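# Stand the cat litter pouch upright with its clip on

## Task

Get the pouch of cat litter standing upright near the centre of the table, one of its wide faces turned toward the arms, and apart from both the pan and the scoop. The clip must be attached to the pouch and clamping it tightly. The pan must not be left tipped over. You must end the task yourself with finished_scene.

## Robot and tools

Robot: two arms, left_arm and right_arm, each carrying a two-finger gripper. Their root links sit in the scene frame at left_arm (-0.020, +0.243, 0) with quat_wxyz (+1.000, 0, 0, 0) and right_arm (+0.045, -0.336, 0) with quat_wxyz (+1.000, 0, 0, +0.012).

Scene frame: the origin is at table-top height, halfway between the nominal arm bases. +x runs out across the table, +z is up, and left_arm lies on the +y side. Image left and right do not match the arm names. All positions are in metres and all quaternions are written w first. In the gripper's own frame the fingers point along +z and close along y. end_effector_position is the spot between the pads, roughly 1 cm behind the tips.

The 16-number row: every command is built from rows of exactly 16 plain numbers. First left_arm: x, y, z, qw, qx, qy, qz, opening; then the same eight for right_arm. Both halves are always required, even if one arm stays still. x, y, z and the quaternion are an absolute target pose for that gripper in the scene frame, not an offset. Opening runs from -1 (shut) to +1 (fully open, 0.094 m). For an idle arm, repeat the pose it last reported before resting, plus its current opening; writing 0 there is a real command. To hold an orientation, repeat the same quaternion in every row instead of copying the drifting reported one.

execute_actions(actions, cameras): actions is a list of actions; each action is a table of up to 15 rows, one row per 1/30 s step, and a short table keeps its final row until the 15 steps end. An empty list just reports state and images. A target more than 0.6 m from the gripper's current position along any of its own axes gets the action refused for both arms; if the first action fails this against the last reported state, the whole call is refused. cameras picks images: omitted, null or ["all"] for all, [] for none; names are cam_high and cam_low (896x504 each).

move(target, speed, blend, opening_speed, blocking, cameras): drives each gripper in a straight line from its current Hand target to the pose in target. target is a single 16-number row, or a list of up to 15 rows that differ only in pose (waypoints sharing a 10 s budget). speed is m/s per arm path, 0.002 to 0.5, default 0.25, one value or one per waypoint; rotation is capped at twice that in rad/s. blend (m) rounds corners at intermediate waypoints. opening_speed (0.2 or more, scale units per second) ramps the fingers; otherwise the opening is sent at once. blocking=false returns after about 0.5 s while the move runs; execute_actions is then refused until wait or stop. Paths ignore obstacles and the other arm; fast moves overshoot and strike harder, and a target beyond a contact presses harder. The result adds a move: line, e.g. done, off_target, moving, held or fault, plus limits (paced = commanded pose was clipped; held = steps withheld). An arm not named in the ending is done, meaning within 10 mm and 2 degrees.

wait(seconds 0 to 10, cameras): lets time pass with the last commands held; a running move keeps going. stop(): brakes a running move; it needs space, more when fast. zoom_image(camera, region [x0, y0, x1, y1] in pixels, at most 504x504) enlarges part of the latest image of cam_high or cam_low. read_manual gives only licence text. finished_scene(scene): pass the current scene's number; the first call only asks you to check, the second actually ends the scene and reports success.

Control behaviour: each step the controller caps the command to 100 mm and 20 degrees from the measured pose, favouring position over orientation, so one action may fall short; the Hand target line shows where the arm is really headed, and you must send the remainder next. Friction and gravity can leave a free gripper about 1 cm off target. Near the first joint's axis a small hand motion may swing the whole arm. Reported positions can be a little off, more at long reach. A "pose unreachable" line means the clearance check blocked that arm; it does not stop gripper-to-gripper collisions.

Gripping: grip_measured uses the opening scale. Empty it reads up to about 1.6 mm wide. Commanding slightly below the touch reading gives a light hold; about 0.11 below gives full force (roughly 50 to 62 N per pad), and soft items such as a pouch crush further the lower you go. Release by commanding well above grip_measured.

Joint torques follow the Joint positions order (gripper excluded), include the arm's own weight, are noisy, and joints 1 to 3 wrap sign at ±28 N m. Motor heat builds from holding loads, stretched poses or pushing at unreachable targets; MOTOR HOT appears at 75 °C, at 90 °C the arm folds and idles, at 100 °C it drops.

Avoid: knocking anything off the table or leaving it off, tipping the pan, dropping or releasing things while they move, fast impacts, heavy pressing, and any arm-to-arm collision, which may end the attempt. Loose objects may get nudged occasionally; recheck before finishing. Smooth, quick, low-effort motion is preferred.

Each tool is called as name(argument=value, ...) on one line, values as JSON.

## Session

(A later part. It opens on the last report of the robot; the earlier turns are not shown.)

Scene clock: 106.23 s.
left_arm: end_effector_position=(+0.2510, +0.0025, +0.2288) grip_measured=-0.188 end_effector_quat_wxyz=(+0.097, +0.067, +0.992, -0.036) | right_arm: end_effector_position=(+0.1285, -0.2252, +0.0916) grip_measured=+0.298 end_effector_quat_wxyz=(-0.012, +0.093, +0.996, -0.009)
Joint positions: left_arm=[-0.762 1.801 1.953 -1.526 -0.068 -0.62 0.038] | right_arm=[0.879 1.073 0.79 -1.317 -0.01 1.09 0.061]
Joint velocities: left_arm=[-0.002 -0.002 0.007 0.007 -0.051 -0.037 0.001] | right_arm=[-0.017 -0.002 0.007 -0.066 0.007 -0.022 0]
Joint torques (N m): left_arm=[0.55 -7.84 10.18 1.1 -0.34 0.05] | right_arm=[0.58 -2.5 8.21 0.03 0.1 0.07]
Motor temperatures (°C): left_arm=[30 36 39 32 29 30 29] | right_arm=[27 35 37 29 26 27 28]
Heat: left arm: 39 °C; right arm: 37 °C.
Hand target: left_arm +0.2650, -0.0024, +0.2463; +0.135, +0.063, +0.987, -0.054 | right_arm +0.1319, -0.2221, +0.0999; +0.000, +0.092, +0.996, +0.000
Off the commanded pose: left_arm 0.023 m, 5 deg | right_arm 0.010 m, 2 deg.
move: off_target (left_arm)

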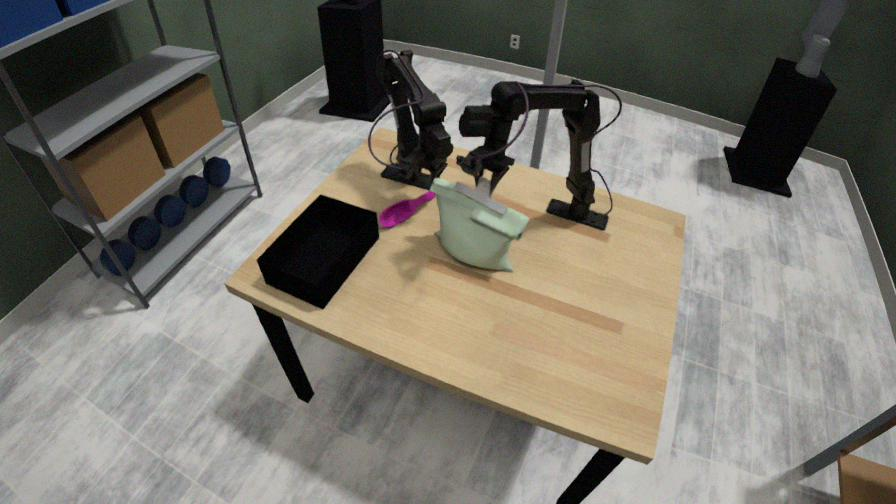

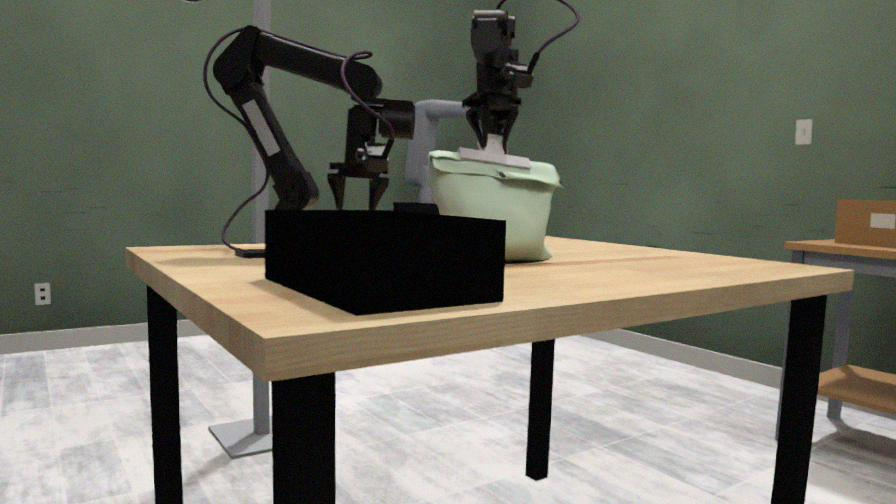

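move(target=[0.278, -0.004, 0.237, 0.1361, 0.0636, 0.9872, -0.0528, -0.42, 0.132, -0.222, 0.1, 0.0, 0.0924, 0.9957, 0.0, 0.3], speed=0.04)

zoom_image(camera="cam_high", region=[420, 120, 580, 290])

zoom_image(camera="cam_low", region=[400, 90, 600, 280])

Scene clock: 107.60 s.
left_arm: end_effector_position=(+0.2594, +0.0024, +0.2252) grip_measured=-0.188 end_effector_quat_wxyz=(+0.098, +0.067, +0.992, -0.040) | right_arm: end_effector_position=(+0.1285, -0.2252, +0.0916) grip_measured=+0.298 end_effector_quat_wxyz=(-0.012, +0.093, +0.996, -0.009)
Joint positions: left_arm=[-0.742 1.814 1.953 -1.506 -0.06 -0.602 0.038] | right_arm=[0.879 1.073 0.79 -1.317 -0.01 1.09 0.061]
Joint velocities: left_arm=[-0.007 0.002 -0.007 -0.007 -0.007 0.066 0.001] | right_arm=[-0.017 0.007 -0.017 0.007 -0.022 -0.007 0]
Joint torques (N m): left_arm=[0.58 -6.94 9.51 1.27 -0.32 0.16] | right_arm=[0.65 -2.28 8.2 -0.03 0.05 0.05]
Motor temperatures (°C): left_arm=[30 36 40 32 29 30 29] | right_arm=[27 35 37 29 26 27 28]
Heat: left arm: 40 °C; right arm: 37 °C.
Hand target: left_arm +0.2772, -0.0036, +0.2369; +0.136, +0.064, +0.987, -0.054 | right_arm +0.1319, -0.2221, +0.0999; +0.000, +0.092, +0.996, +0.000
Off the commanded pose: left_arm 0.023 m, 5 deg | right_arm 0.010 m, 2 deg.
move: off_target (left_arm)

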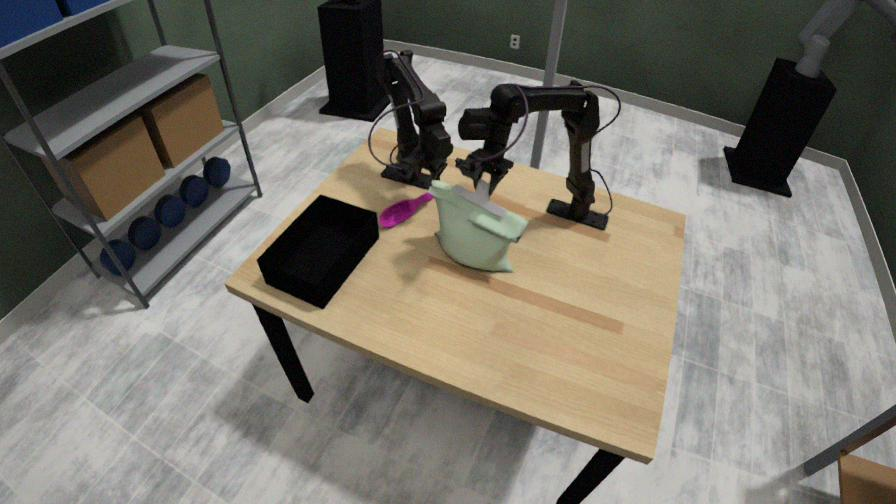

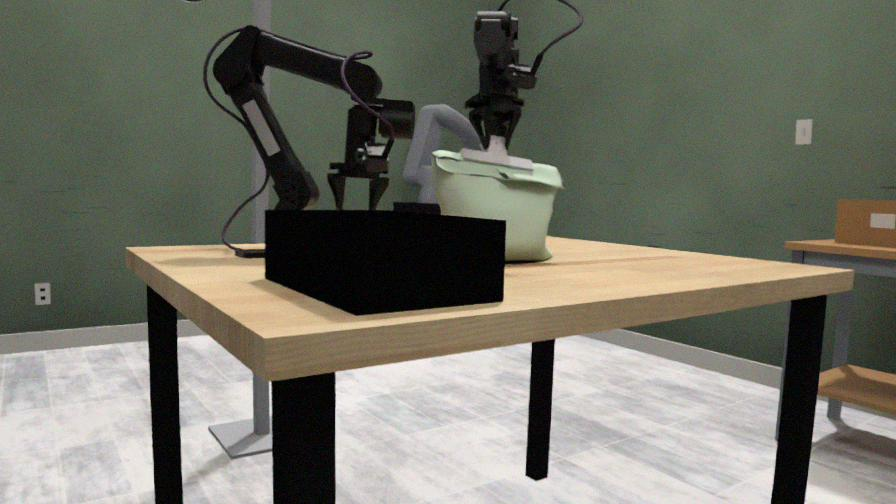

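Scaled by 2.965.

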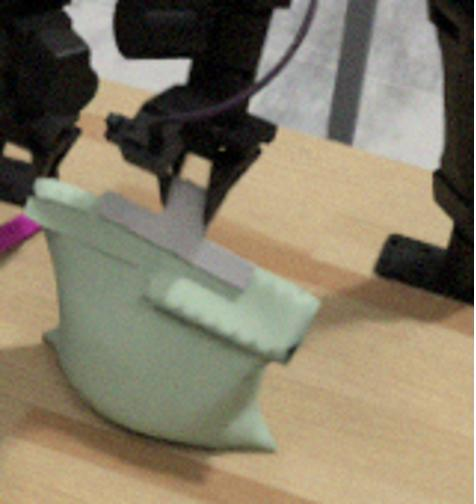

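Scaled by 2.520.

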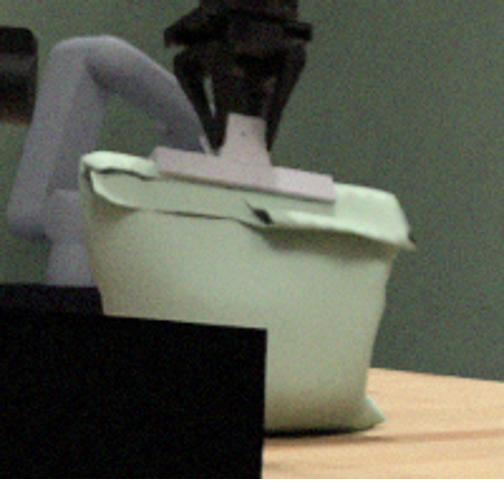

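execute_actions(actions=[])

Scene clock: 108.17 s.
left_arm: end_effector_position=(+0.2594, +0.0024, +0.2252) grip_measured=-0.188 end_effector_quat_wxyz=(+0.098, +0.067, +0.992, -0.040) | right_arm: end_effector_position=(+0.1285, -0.2252, +0.0916) grip_measured=+0.298 end_effector_quat_wxyz=(-0.012, +0.093, +0.996, -0.009)
Joint positions: left_arm=[-0.742 1.814 1.953 -1.506 -0.06 -0.601 0.038] | right_arm=[0.879 1.073 0.79 -1.317 -0.01 1.09 0.061]
Joint velocities: left_arm=[0.027 0.017 0.002 0.051 0.095 -0.081 0] | right_arm=[0.007 0.007 -0.007 -0.051 0.007 -0.037 -0.001]
Joint torques (N m): left_arm=[0.7 -7.3 9.62 1.3 -0.34 0.08] | right_arm=[0.59 -2.44 8.12 0.02 0.09 0.06]
Motor temperatures (°C): left_arm=[30 37 40 32 29 30 29] | right_arm=[27 35 37 29 26 27 28]
Heat: left arm: 40 °C; right arm: 37 °C.
Hand target: left_arm +0.2771, -0.0036, +0.2369; +0.136, +0.064, +0.987, -0.054 | right_arm +0.1319, -0.2221, +0.0999; +0.000, +0.092, +0.996, +0.000
Tool commands: left_gripper/opening=-0.42 right_gripper/opening=+0.3
Off the commanded pose: left_arm 0.023 m, 5 deg | right_arm 0.010 m, 2 deg.

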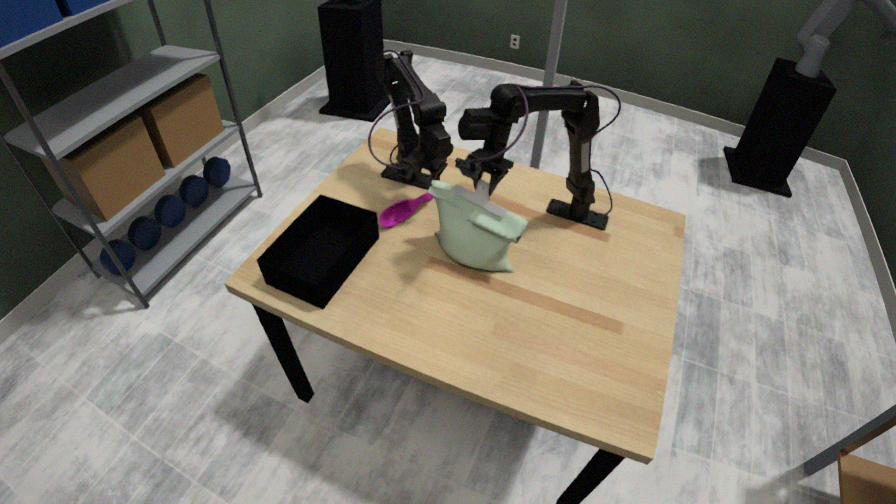

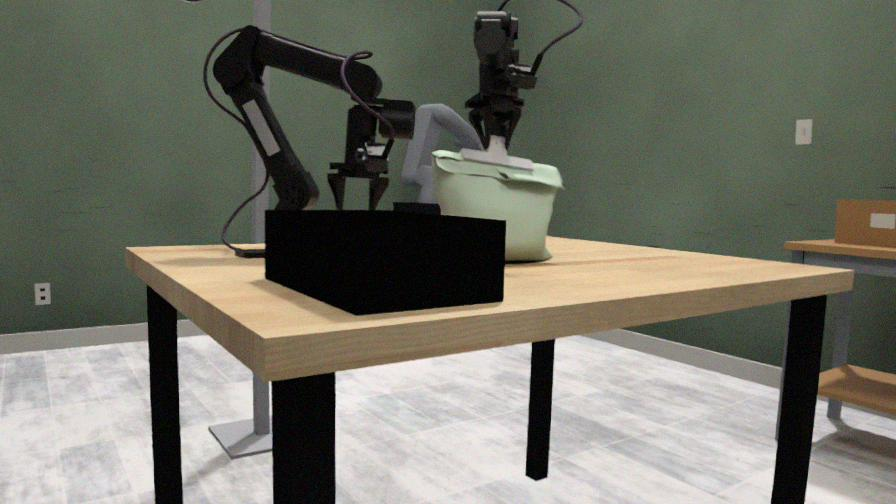

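zoom_image(camera="cam_high", region=[390, 140, 570, 300])

zoom_image(camera="cam_low", region=[400, 80, 600, 280])

Scaled by 2.800.

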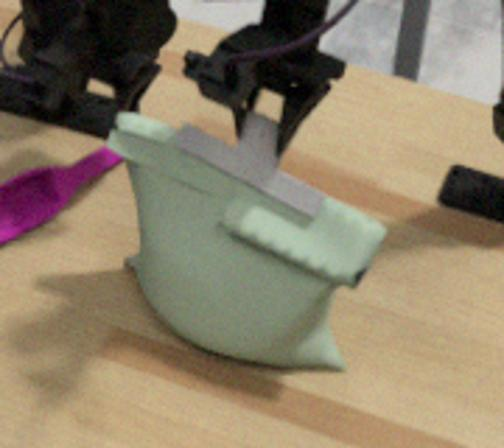

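Scaled by 2.520.

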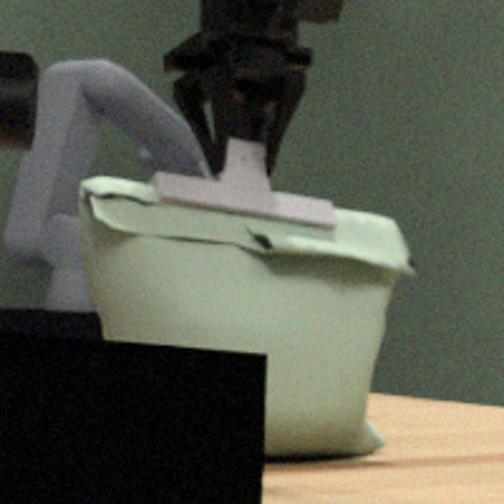

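move(target=[0.270, -0.001, 0.2285, 0.1361, 0.0636, 0.9872, -0.0528, -0.42, 0.132, -0.222, 0.10, 0.0, 0.0924, 0.9957, 0.0, 0.3], speed=0.03)

Scene clock: 111.40 s.
left_arm: end_effector_position=(+0.2649, -0.0006, +0.2185) grip_measured=-0.188 end_effector_quat_wxyz=(+0.109, +0.064, +0.991, -0.043) | right_arm: end_effector_position=(+0.1285, -0.2252, +0.0916) grip_measured=+0.298 end_effector_quat_wxyz=(-0.012, +0.093, +0.996, -0.009)
Joint positions: left_arm=[-0.742 1.807 1.91 -1.45 -0.069 -0.605 0.038] | right_arm=[0.879 1.073 0.79 -1.317 -0.01 1.09 0.061]
Joint velocities: left_arm=[-0.012 -0.012 0.022 0.022 -0.037 0.066 0] | right_arm=[0.002 -0.007 -0.007 -0.051 0.007 -0.095 0.001]
Joint torques (N m): left_arm=[0.1 -9.94 5.48 1.18 -0.31 0.04] | right_arm=[0.58 -2.29 7.91 0.01 0.06 0.05]
Motor temperatures (°C): left_arm=[30 37 40 32 29 30 29] | right_arm=[27 35 37 29 26 27 28]
Heat: left arm: 40 °C; right arm: 37 °C.
Hand target: left_arm +0.2699, -0.0011, +0.2283; +0.135, +0.064, +0.987, -0.053 | right_arm +0.1319, -0.2221, +0.0999; +0.000, +0.092, +0.996, +0.000
Off the commanded pose: left_arm 0.011 m, 3 deg | right_arm 0.010 m, 2 deg.
move: off_target (left_arm)

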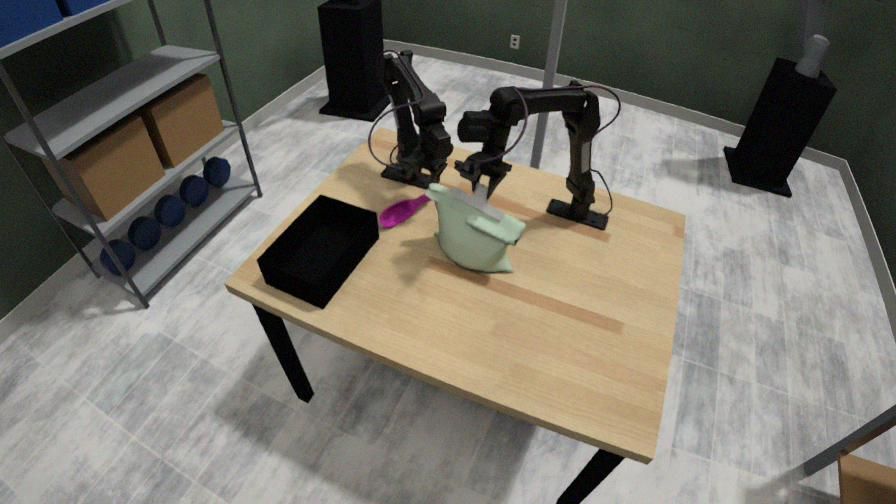

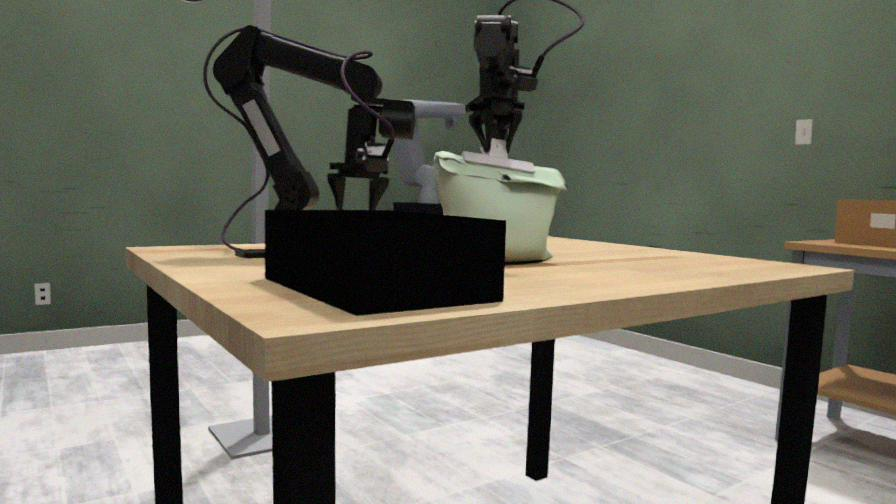

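zoom_image(camera="cam_high", region=[390, 140, 570, 300])

zoom_image(camera="cam_low", region=[400, 80, 600, 280])

Scaled by 2.800.

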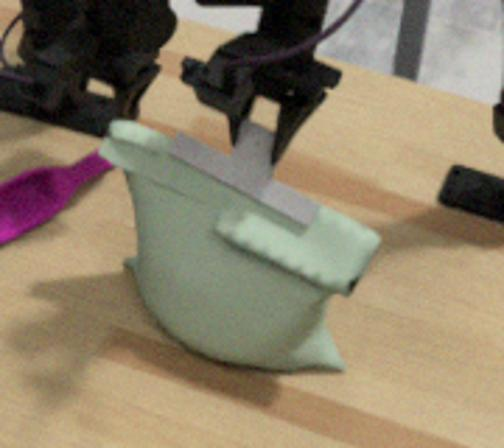

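Scaled by 2.520.

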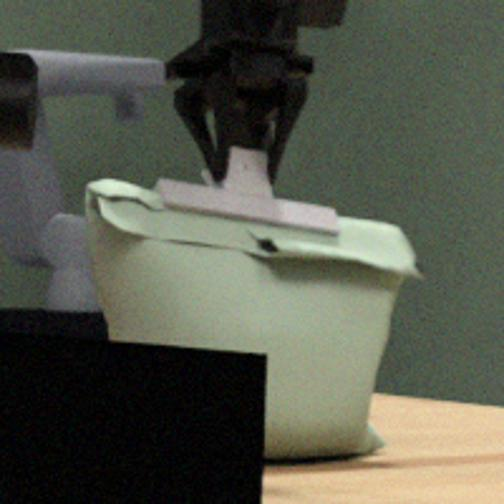

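move(target=[0.268, -0.001, 0.2275, 0.1361, 0.0636, 0.9872, -0.0528, -0.1, 0.132, -0.222, 0.10, 0.0, 0.0924, 0.9957, 0.0, 0.3], speed=0.03, opening_speed=0.4)

Scene clock: 113.10 s.
left_arm: end_effector_position=(+0.2660, -0.0004, +0.2187) grip_measured=-0.100 end_effector_quat_wxyz=(+0.114, +0.062, +0.991, -0.045) | right_arm: end_effector_position=(+0.1285, -0.2252, +0.0916) grip_measured=+0.298 end_effector_quat_wxyz=(-0.012, +0.093, +0.996, -0.009)
Joint positions: left_arm=[-0.742 1.798 1.897 -1.435 -0.074 -0.608 0.042] | right_arm=[0.879 1.073 0.79 -1.317 -0.01 1.09 0.061]
Joint velocities: left_arm=[-0.007 -0.012 0.012 -0.022 -0.051 0.007 0] | right_arm=[0.012 -0.002 -0.022 0.022 -0.066 -0.066 0]
Joint torques (N m): left_arm=[-0.23 -9.78 5.33 1.18 -0.26 0.05] | right_arm=[0.7 -2.43 8.03 -0.01 0.09 0.05]
Motor temperatures (°C): left_arm=[30 37 40 32 29 30 29] | right_arm=[27 35 37 29 26 27 28]
Heat: left arm: 40 °C; right arm: 37 °C.
Hand target: left_arm +0.2680, -0.0011, +0.2273; +0.136, +0.064, +0.987, -0.053 | right_arm +0.1319, -0.2221, +0.0999; +0.000, +0.092, +0.996, +0.000
Off the commanded pose: left_arm 0.009 m, 3 deg | right_arm 0.010 m, 2 deg.
move: off_target (left_arm)

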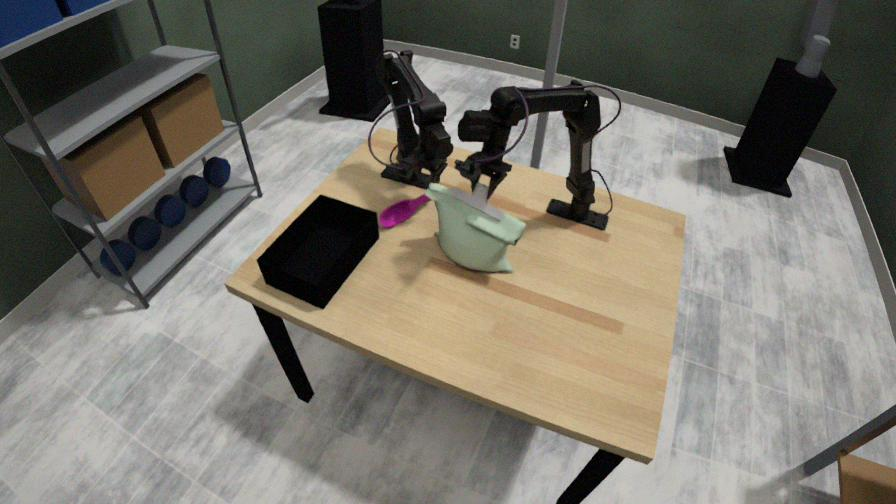

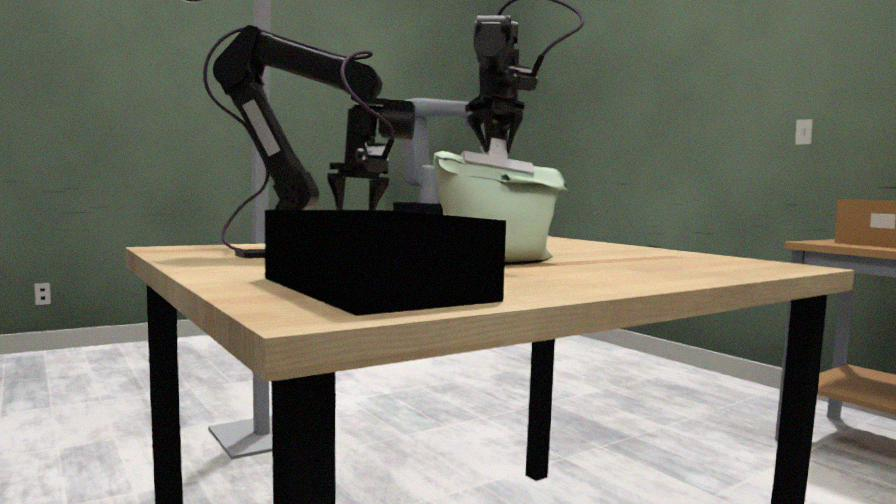

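zoom_image(camera="cam_high", region=[390, 140, 570, 300])

zoom_image(camera="cam_low", region=[400, 80, 600, 280])

Scaled by 2.800.

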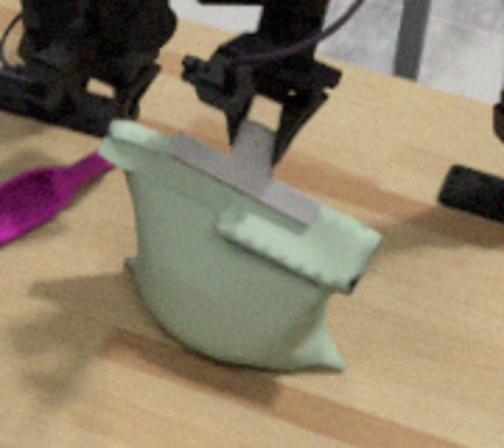

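Scaled by 2.520.

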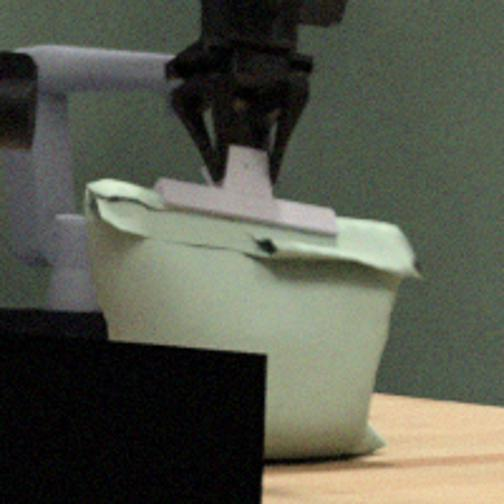

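move(target=[0.267, -0.0005, 0.228, 0.1361, 0.0636, 0.9872, -0.0528, 0.02, 0.132, -0.222, 0.10, 0.0, 0.0924, 0.9957, 0.0, 0.3], speed=0.03, opening_speed=0.4)

zoom_image(camera="cam_high", region=[390, 140, 570, 300])

zoom_image(camera="cam_low", region=[400, 80, 600, 280])

Scene clock: 114.23 s.
left_arm: end_effector_position=(+0.2683, -0.0021, +0.2194) grip_measured=+0.018 end_effector_quat_wxyz=(+0.119, +0.062, +0.990, -0.048) | right_arm: end_effector_position=(+0.1285, -0.2252, +0.0916) grip_measured=+0.298 end_effector_quat_wxyz=(-0.012, +0.093, +0.996, -0.009)
Joint positions: left_arm=[-0.742 1.798 1.897 -1.424 -0.075 -0.608 0.048] | right_arm=[0.879 1.073 0.79 -1.317 -0.01 1.09 0.061]
Joint velocities: left_arm=[-0.032 -0.007 -0.012 -0.037 -0.022 -0.037 0.001] | right_arm=[-0.017 -0.007 -0.002 0.066 -0.037 0.007 0]
Joint torques (N m): left_arm=[-0.36 -10.15 5.22 0.97 -0.19 0.07] | right_arm=[0.62 -2.32 8.09 0.02 0.07 0.04]
Motor temperatures (°C): left_arm=[30 38 40 32 29 30 29] | right_arm=[27 35 37 29 26 27 28]
Heat: left arm: 40 °C; right arm: 37 °C.
Hand target: left_arm +0.2671, -0.0006, +0.2277; +0.136, +0.064, +0.987, -0.053 | right_arm +0.1319, -0.2221, +0.0999; +0.000, +0.092, +0.996, +0.000
Off the commanded pose: left_arm 0.009 m, 2 deg | right_arm 0.010 m, 2 deg.
move: done

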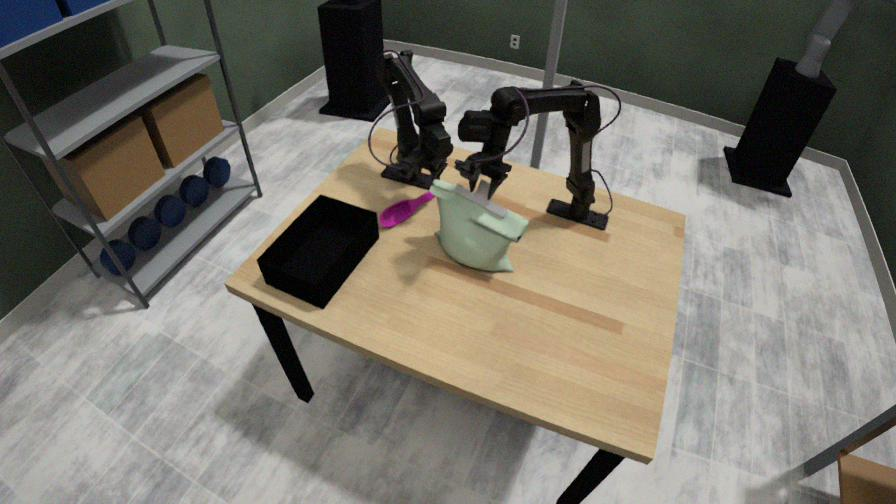

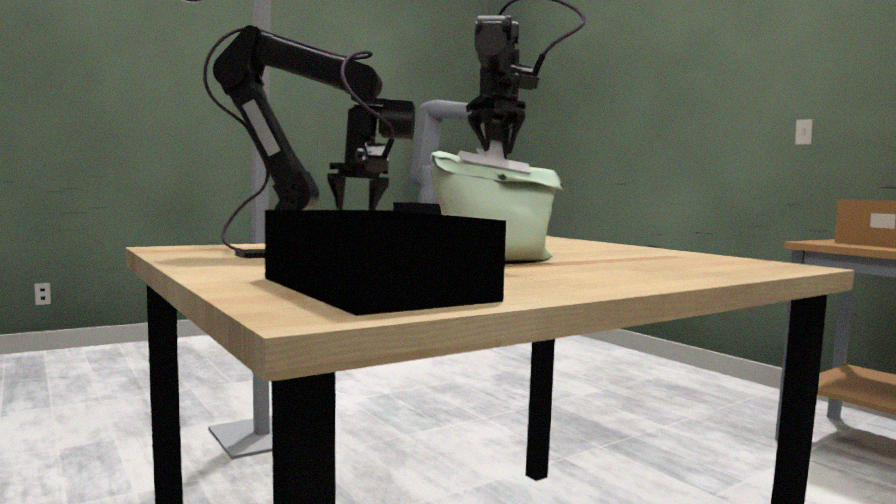

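Scaled by 2.800.

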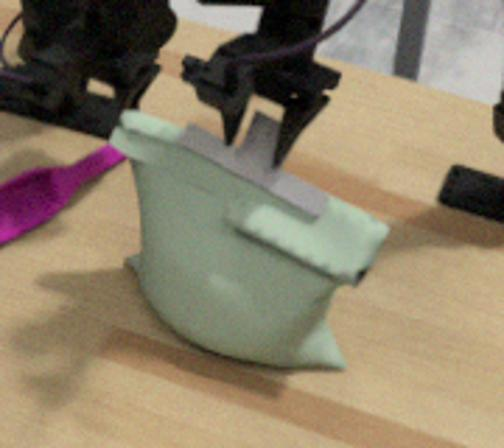

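Scaled by 2.520.

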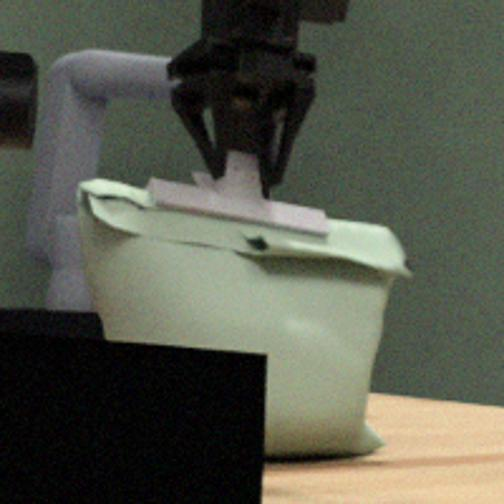

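wait(seconds=1.5)

zoom_image(camera="cam_high", region=[390, 140, 570, 300])

zoom_image(camera="cam_low", region=[400, 80, 600, 280])

Scene clock: 115.83 s.
left_arm: end_effector_position=(+0.2684, -0.0022, +0.2194) grip_measured=+0.018 end_effector_quat_wxyz=(+0.120, +0.062, +0.990, -0.048) | right_arm: end_effector_position=(+0.1285, -0.2252, +0.0916) grip_measured=+0.298 end_effector_quat_wxyz=(-0.012, +0.093, +0.996, -0.009)
Joint positions: left_arm=[-0.742 1.798 1.897 -1.423 -0.075 -0.608 0.048] | right_arm=[0.879 1.073 0.79 -1.317 -0.01 1.09 0.061]
Joint velocities: left_arm=[0.007 -0.007 0.007 0.022 0.037 -0.007 0] | right_arm=[0.007 -0.007 -0.002 0.037 -0.007 -0.022 -0.002]
Joint torques (N m): left_arm=[-0.38 -10.04 5.19 1.02 -0.21 0.04] | right_arm=[0.39 -2.5 8.13 -0.04 0.07 0.01]
Motor temperatures (°C): left_arm=[30 38 40 32 29 30 29] | right_arm=[27 35 37 29 26 27 28]
Heat: left arm: 40 °C; right arm: 37 °C.
Hand target: left_arm +0.2671, -0.0006, +0.2277; +0.136, +0.064, +0.987, -0.053 | right_arm +0.1319, -0.2221, +0.0999; +0.000, +0.092, +0.996, +0.000
Tool commands: left_gripper/opening=+0.02 right_gripper/opening=+0.3
Off the commanded pose: left_arm 0.009 m, 2 deg | right_arm 0.010 m, 2 deg.
wait: 1.50 s; at rest by 0.07 s

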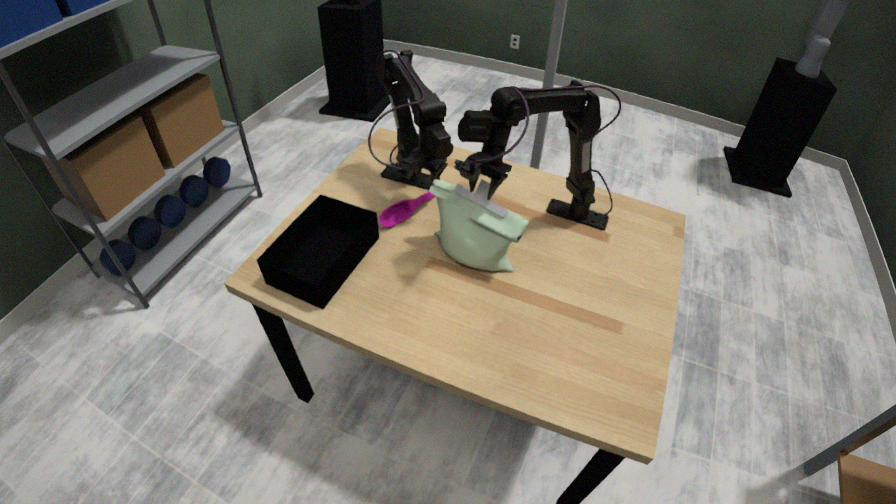

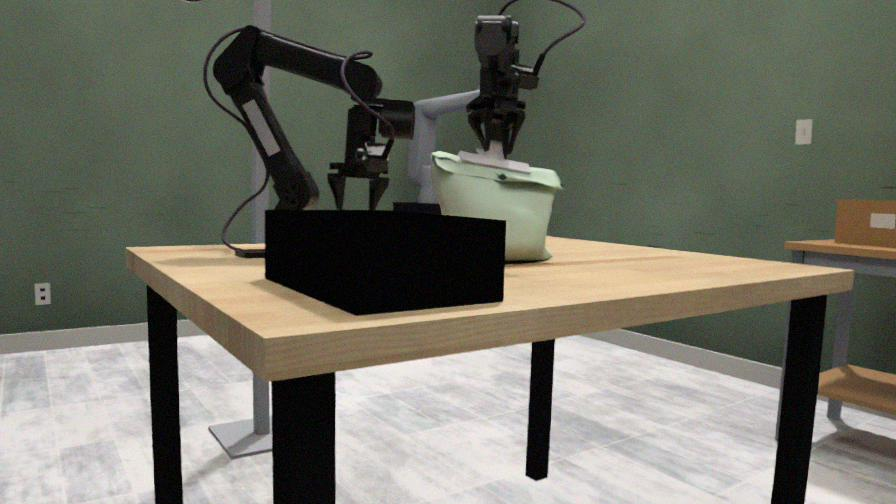

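Scaled by 2.800.

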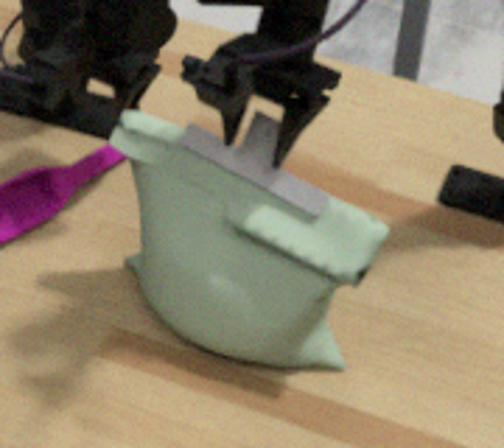

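Scaled by 2.520.

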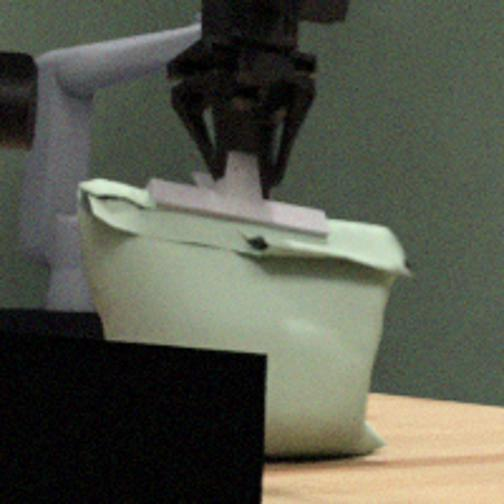

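move(target=[0.261, 0.002, 0.256, 0.1361, 0.0636, 0.9872, -0.0528, 0.02, 0.132, -0.222, 0.10, 0.0, 0.0924, 0.9957, 0.0, 0.3], speed=0.03)

zoom_image(camera="cam_high", region=[390, 140, 570, 300])

zoom_image(camera="cam_low", region=[400, 80, 600, 280])

Scene clock: 117.53 s.
left_arm: end_effector_position=(+0.2617, +0.0015, +0.2482) grip_measured=+0.018 end_effector_quat_wxyz=(+0.127, +0.064, +0.988, -0.053) | right_arm: end_effector_position=(+0.1285, -0.2252, +0.0916) grip_measured=+0.298 end_effector_quat_wxyz=(-0.012, +0.093, +0.996, -0.009)
Joint positions: left_arm=[-0.748 1.798 2.016 -1.525 -0.078 -0.608 0.048] | right_arm=[0.879 1.073 0.79 -1.317 -0.01 1.09 0.061]
Joint velocities: left_arm=[0.002 -0.002 0.012 -0.081 -0.037 0.051 0] | right_arm=[0.012 0.002 0.007 0.037 -0.066 -0.081 0]
Joint torques (N m): left_arm=[-0.55 -7.71 8.09 0.75 -0.22 -0.07] | right_arm=[0.57 -2.32 8.05 0 0.08 0.01]
Motor temperatures (°C): left_arm=[30 38 40 32 29 30 29] | right_arm=[27 35 37 29 26 27 28]
Heat: left arm: 40 °C; right arm: 37 °C.
Hand target: left_arm +0.2613, +0.0018, +0.2558; +0.136, +0.064, +0.987, -0.053 | right_arm +0.1319, -0.2221, +0.0999; +0.000, +0.092, +0.996, +0.000
Off the commanded pose: left_arm 0.008 m, 1 deg | right_arm 0.010 m, 2 deg.
move: done

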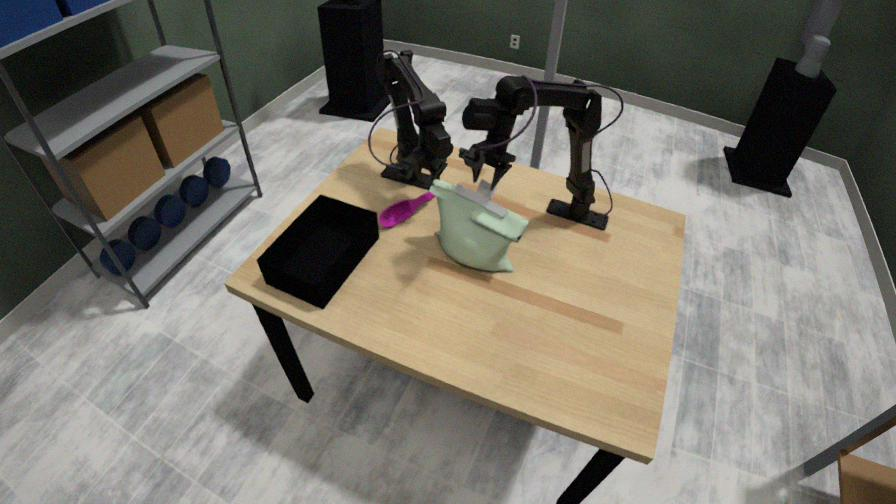

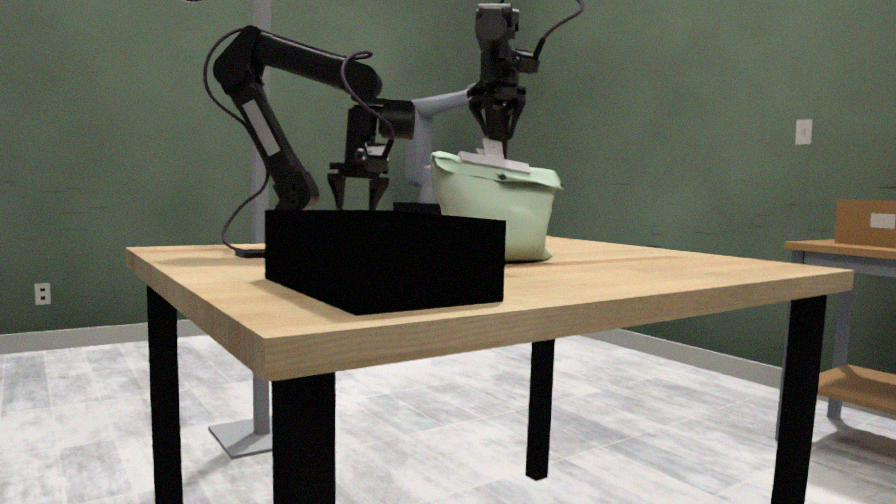

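Scaled by 2.800.

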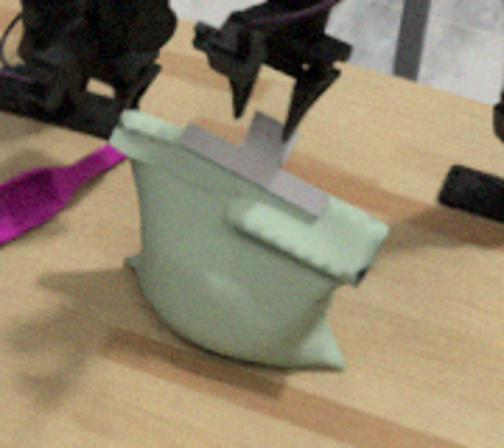

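Scaled by 2.520.

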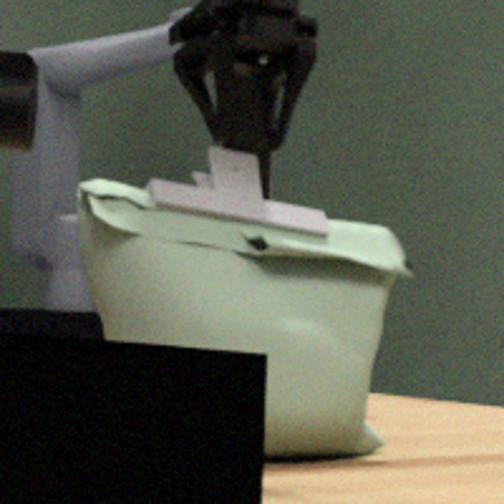

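move(target=[[0.256, 0.0045, 0.279, 0.1705, 0.0617, 0.9818, -0.055, 0.02, 0.132, -0.222, 0.10, 0.0, 0.0924, 0.9957, 0.0, 0.3], [0.240, 0.015, 0.32, 0.2724, 0.0557, 0.9585, -0.0612, 0.02, 0.132, -0.222, 0.10, 0.0, 0.0924, 0.9957, 0.0, 0.3]], speed=0.06, blend=0.01)

zoom_image(camera="cam_high", region=[390, 140, 570, 300])

zoom_image(camera="cam_low", region=[400, 80, 600, 280])

Scene clock: 120.60 s.
left_arm: end_effector_position=(+0.2423, +0.0118, +0.3138) grip_measured=+0.019 end_effector_quat_wxyz=(+0.261, +0.062, +0.962, -0.059) | right_arm: end_effector_position=(+0.1285, -0.2252, +0.0916) grip_measured=+0.298 end_effector_quat_wxyz=(-0.012, +0.093, +0.996, -0.009)
Joint positions: left_arm=[-0.871 1.618 2.001 -1.489 -0.288 -0.673 0.048] | right_arm=[0.879 1.073 0.79 -1.317 -0.01 1.09 0.061]
Joint velocities: left_arm=[-0.022 -0.002 0.002 -0.037 0.037 -0.051 0] | right_arm=[0.002 -0.022 -0.007 -0.125 0.022 0.022 0.001]
Joint torques (N m): left_arm=[-0.42 -7.32 4.85 1.41 -0.33 -0.04] | right_arm=[0.61 -2.39 8.05 0.03 0.05 0.01]
Motor temperatures (°C): left_arm=[30 38 39 32 29 30 29] | right_arm=[27 35 37 29 26 27 28]
Heat: left arm: 39 °C; right arm: 37 °C.
Hand target: left_arm +0.2412, +0.0145, +0.3191; +0.273, +0.058, +0.958, -0.062 | right_arm +0.1319, -0.2221, +0.0999; +0.000, +0.092, +0.996, +0.000
Off the commanded pose: left_arm 0.007 m, 2 deg | right_arm 0.010 m, 2 deg.
move: done

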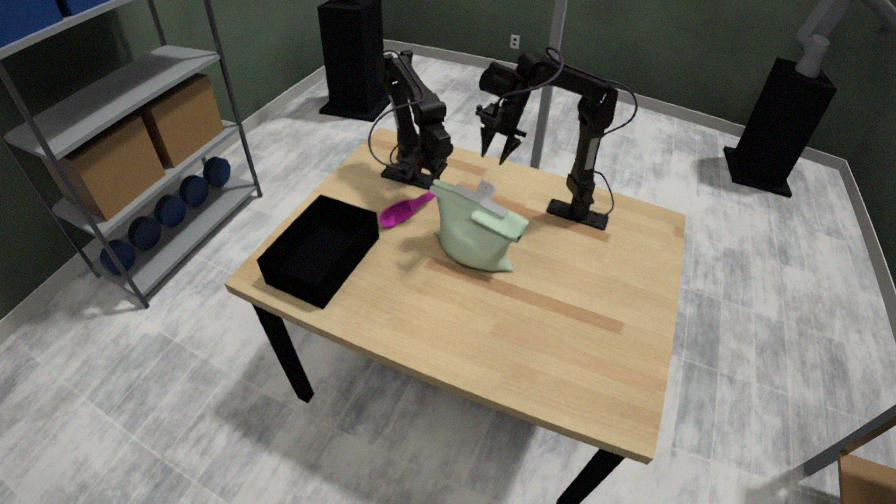

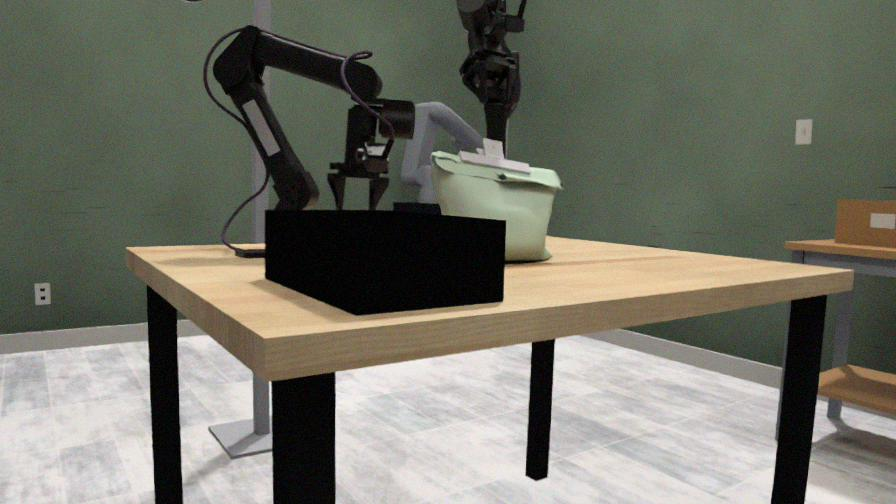

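Scaled by 2.800.

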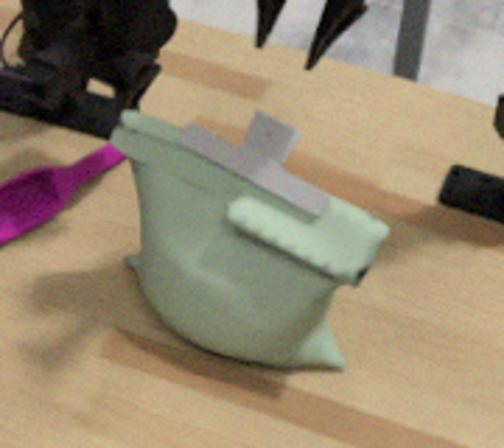

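Scaled by 2.520.

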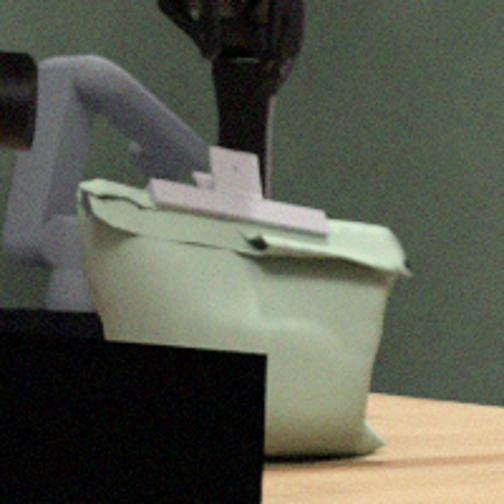

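move(target=[0.165, 0.11, 0.32, 0.2724, 0.0557, 0.9585, -0.0612, 0.02, 0.132, -0.222, 0.10, 0.0, 0.0924, 0.9957, 0.0, 0.3], speed=0.15)

zoom_image(camera="cam_high", region=[390, 140, 570, 300])

zoom_image(camera="cam_low", region=[400, 80, 600, 280])

Scene clock: 122.50 s.
left_arm: end_effector_position=(+0.1670, +0.1060, +0.3258) grip_measured=+0.019 end_effector_quat_wxyz=(+0.278, +0.054, +0.956, -0.073) | right_arm: end_effector_position=(+0.1285, -0.2252, +0.0916) grip_measured=+0.298 end_effector_quat_wxyz=(-0.012, +0.093, +0.996, -0.009)
Joint positions: left_arm=[-0.858 1.192 1.701 -1.566 -0.289 -0.668 0.048] | right_arm=[0.879 1.073 0.79 -1.317 -0.01 1.09 0.061]
Joint velocities: left_arm=[-0.027 -0.002 0.007 0.007 -0.022 0.11 0.001] | right_arm=[0.017 -0.007 0.022 -0.037 -0.022 -0.022 -0.001]
Joint torques (N m): left_arm=[0.42 -1.36 4.52 1.21 -0.21 0.09] | right_arm=[0.55 -2.28 8.06 0.02 0.03 0.04]
Motor temperatures (°C): left_arm=[30 38 39 32 29 30 29] | right_arm=[27 35 37 29 26 27 28]
Heat: left arm: 39 °C; right arm: 37 °C.
Hand target: left_arm +0.1659, +0.1104, +0.3214; +0.272, +0.056, +0.959, -0.062 | right_arm +0.1319, -0.2221, +0.0999; +0.000, +0.092, +0.996, +0.000
Off the commanded pose: left_arm 0.007 m, 2 deg | right_arm 0.010 m, 2 deg.
move: done

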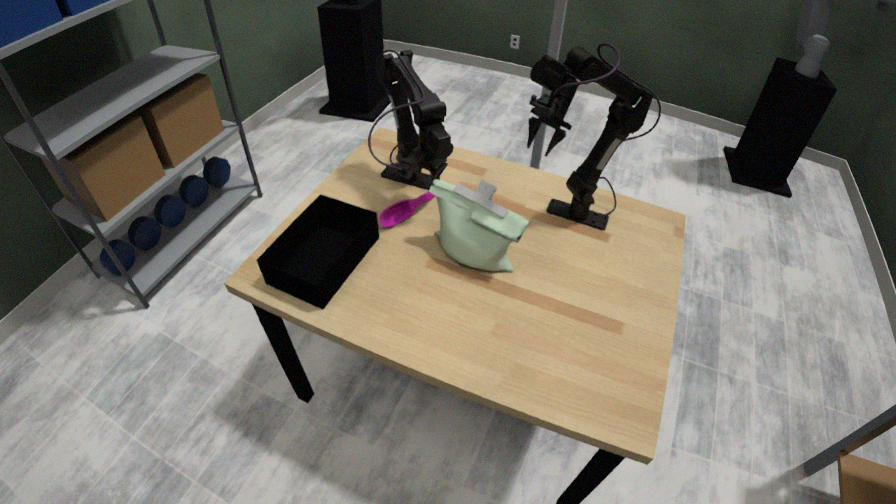

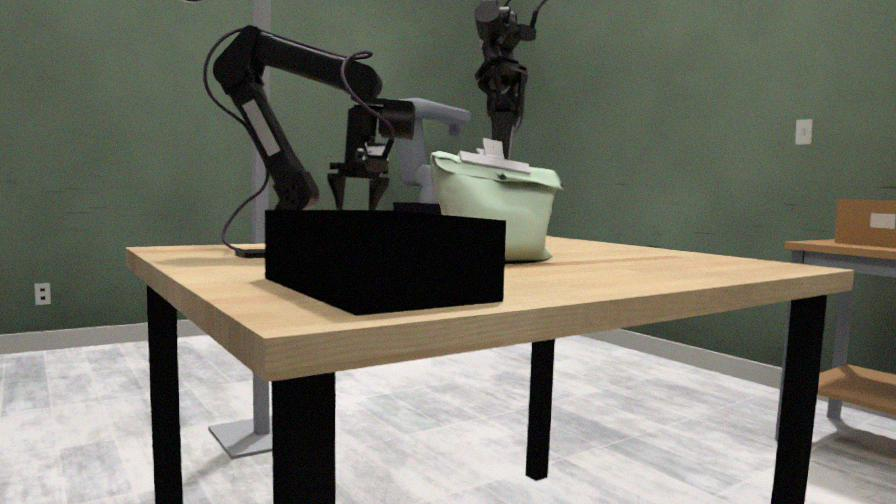

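Scaled by 2.800.

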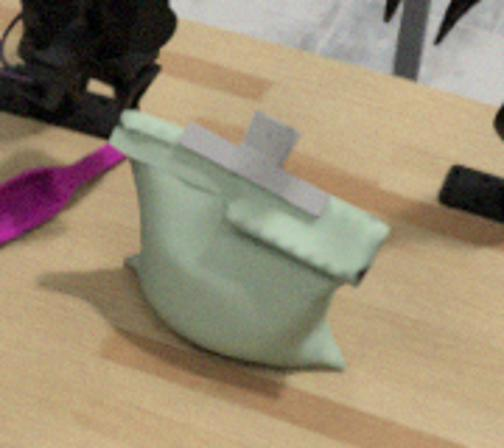

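Scaled by 2.520.

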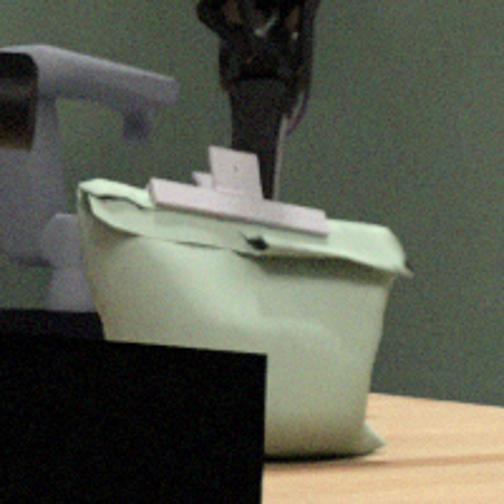

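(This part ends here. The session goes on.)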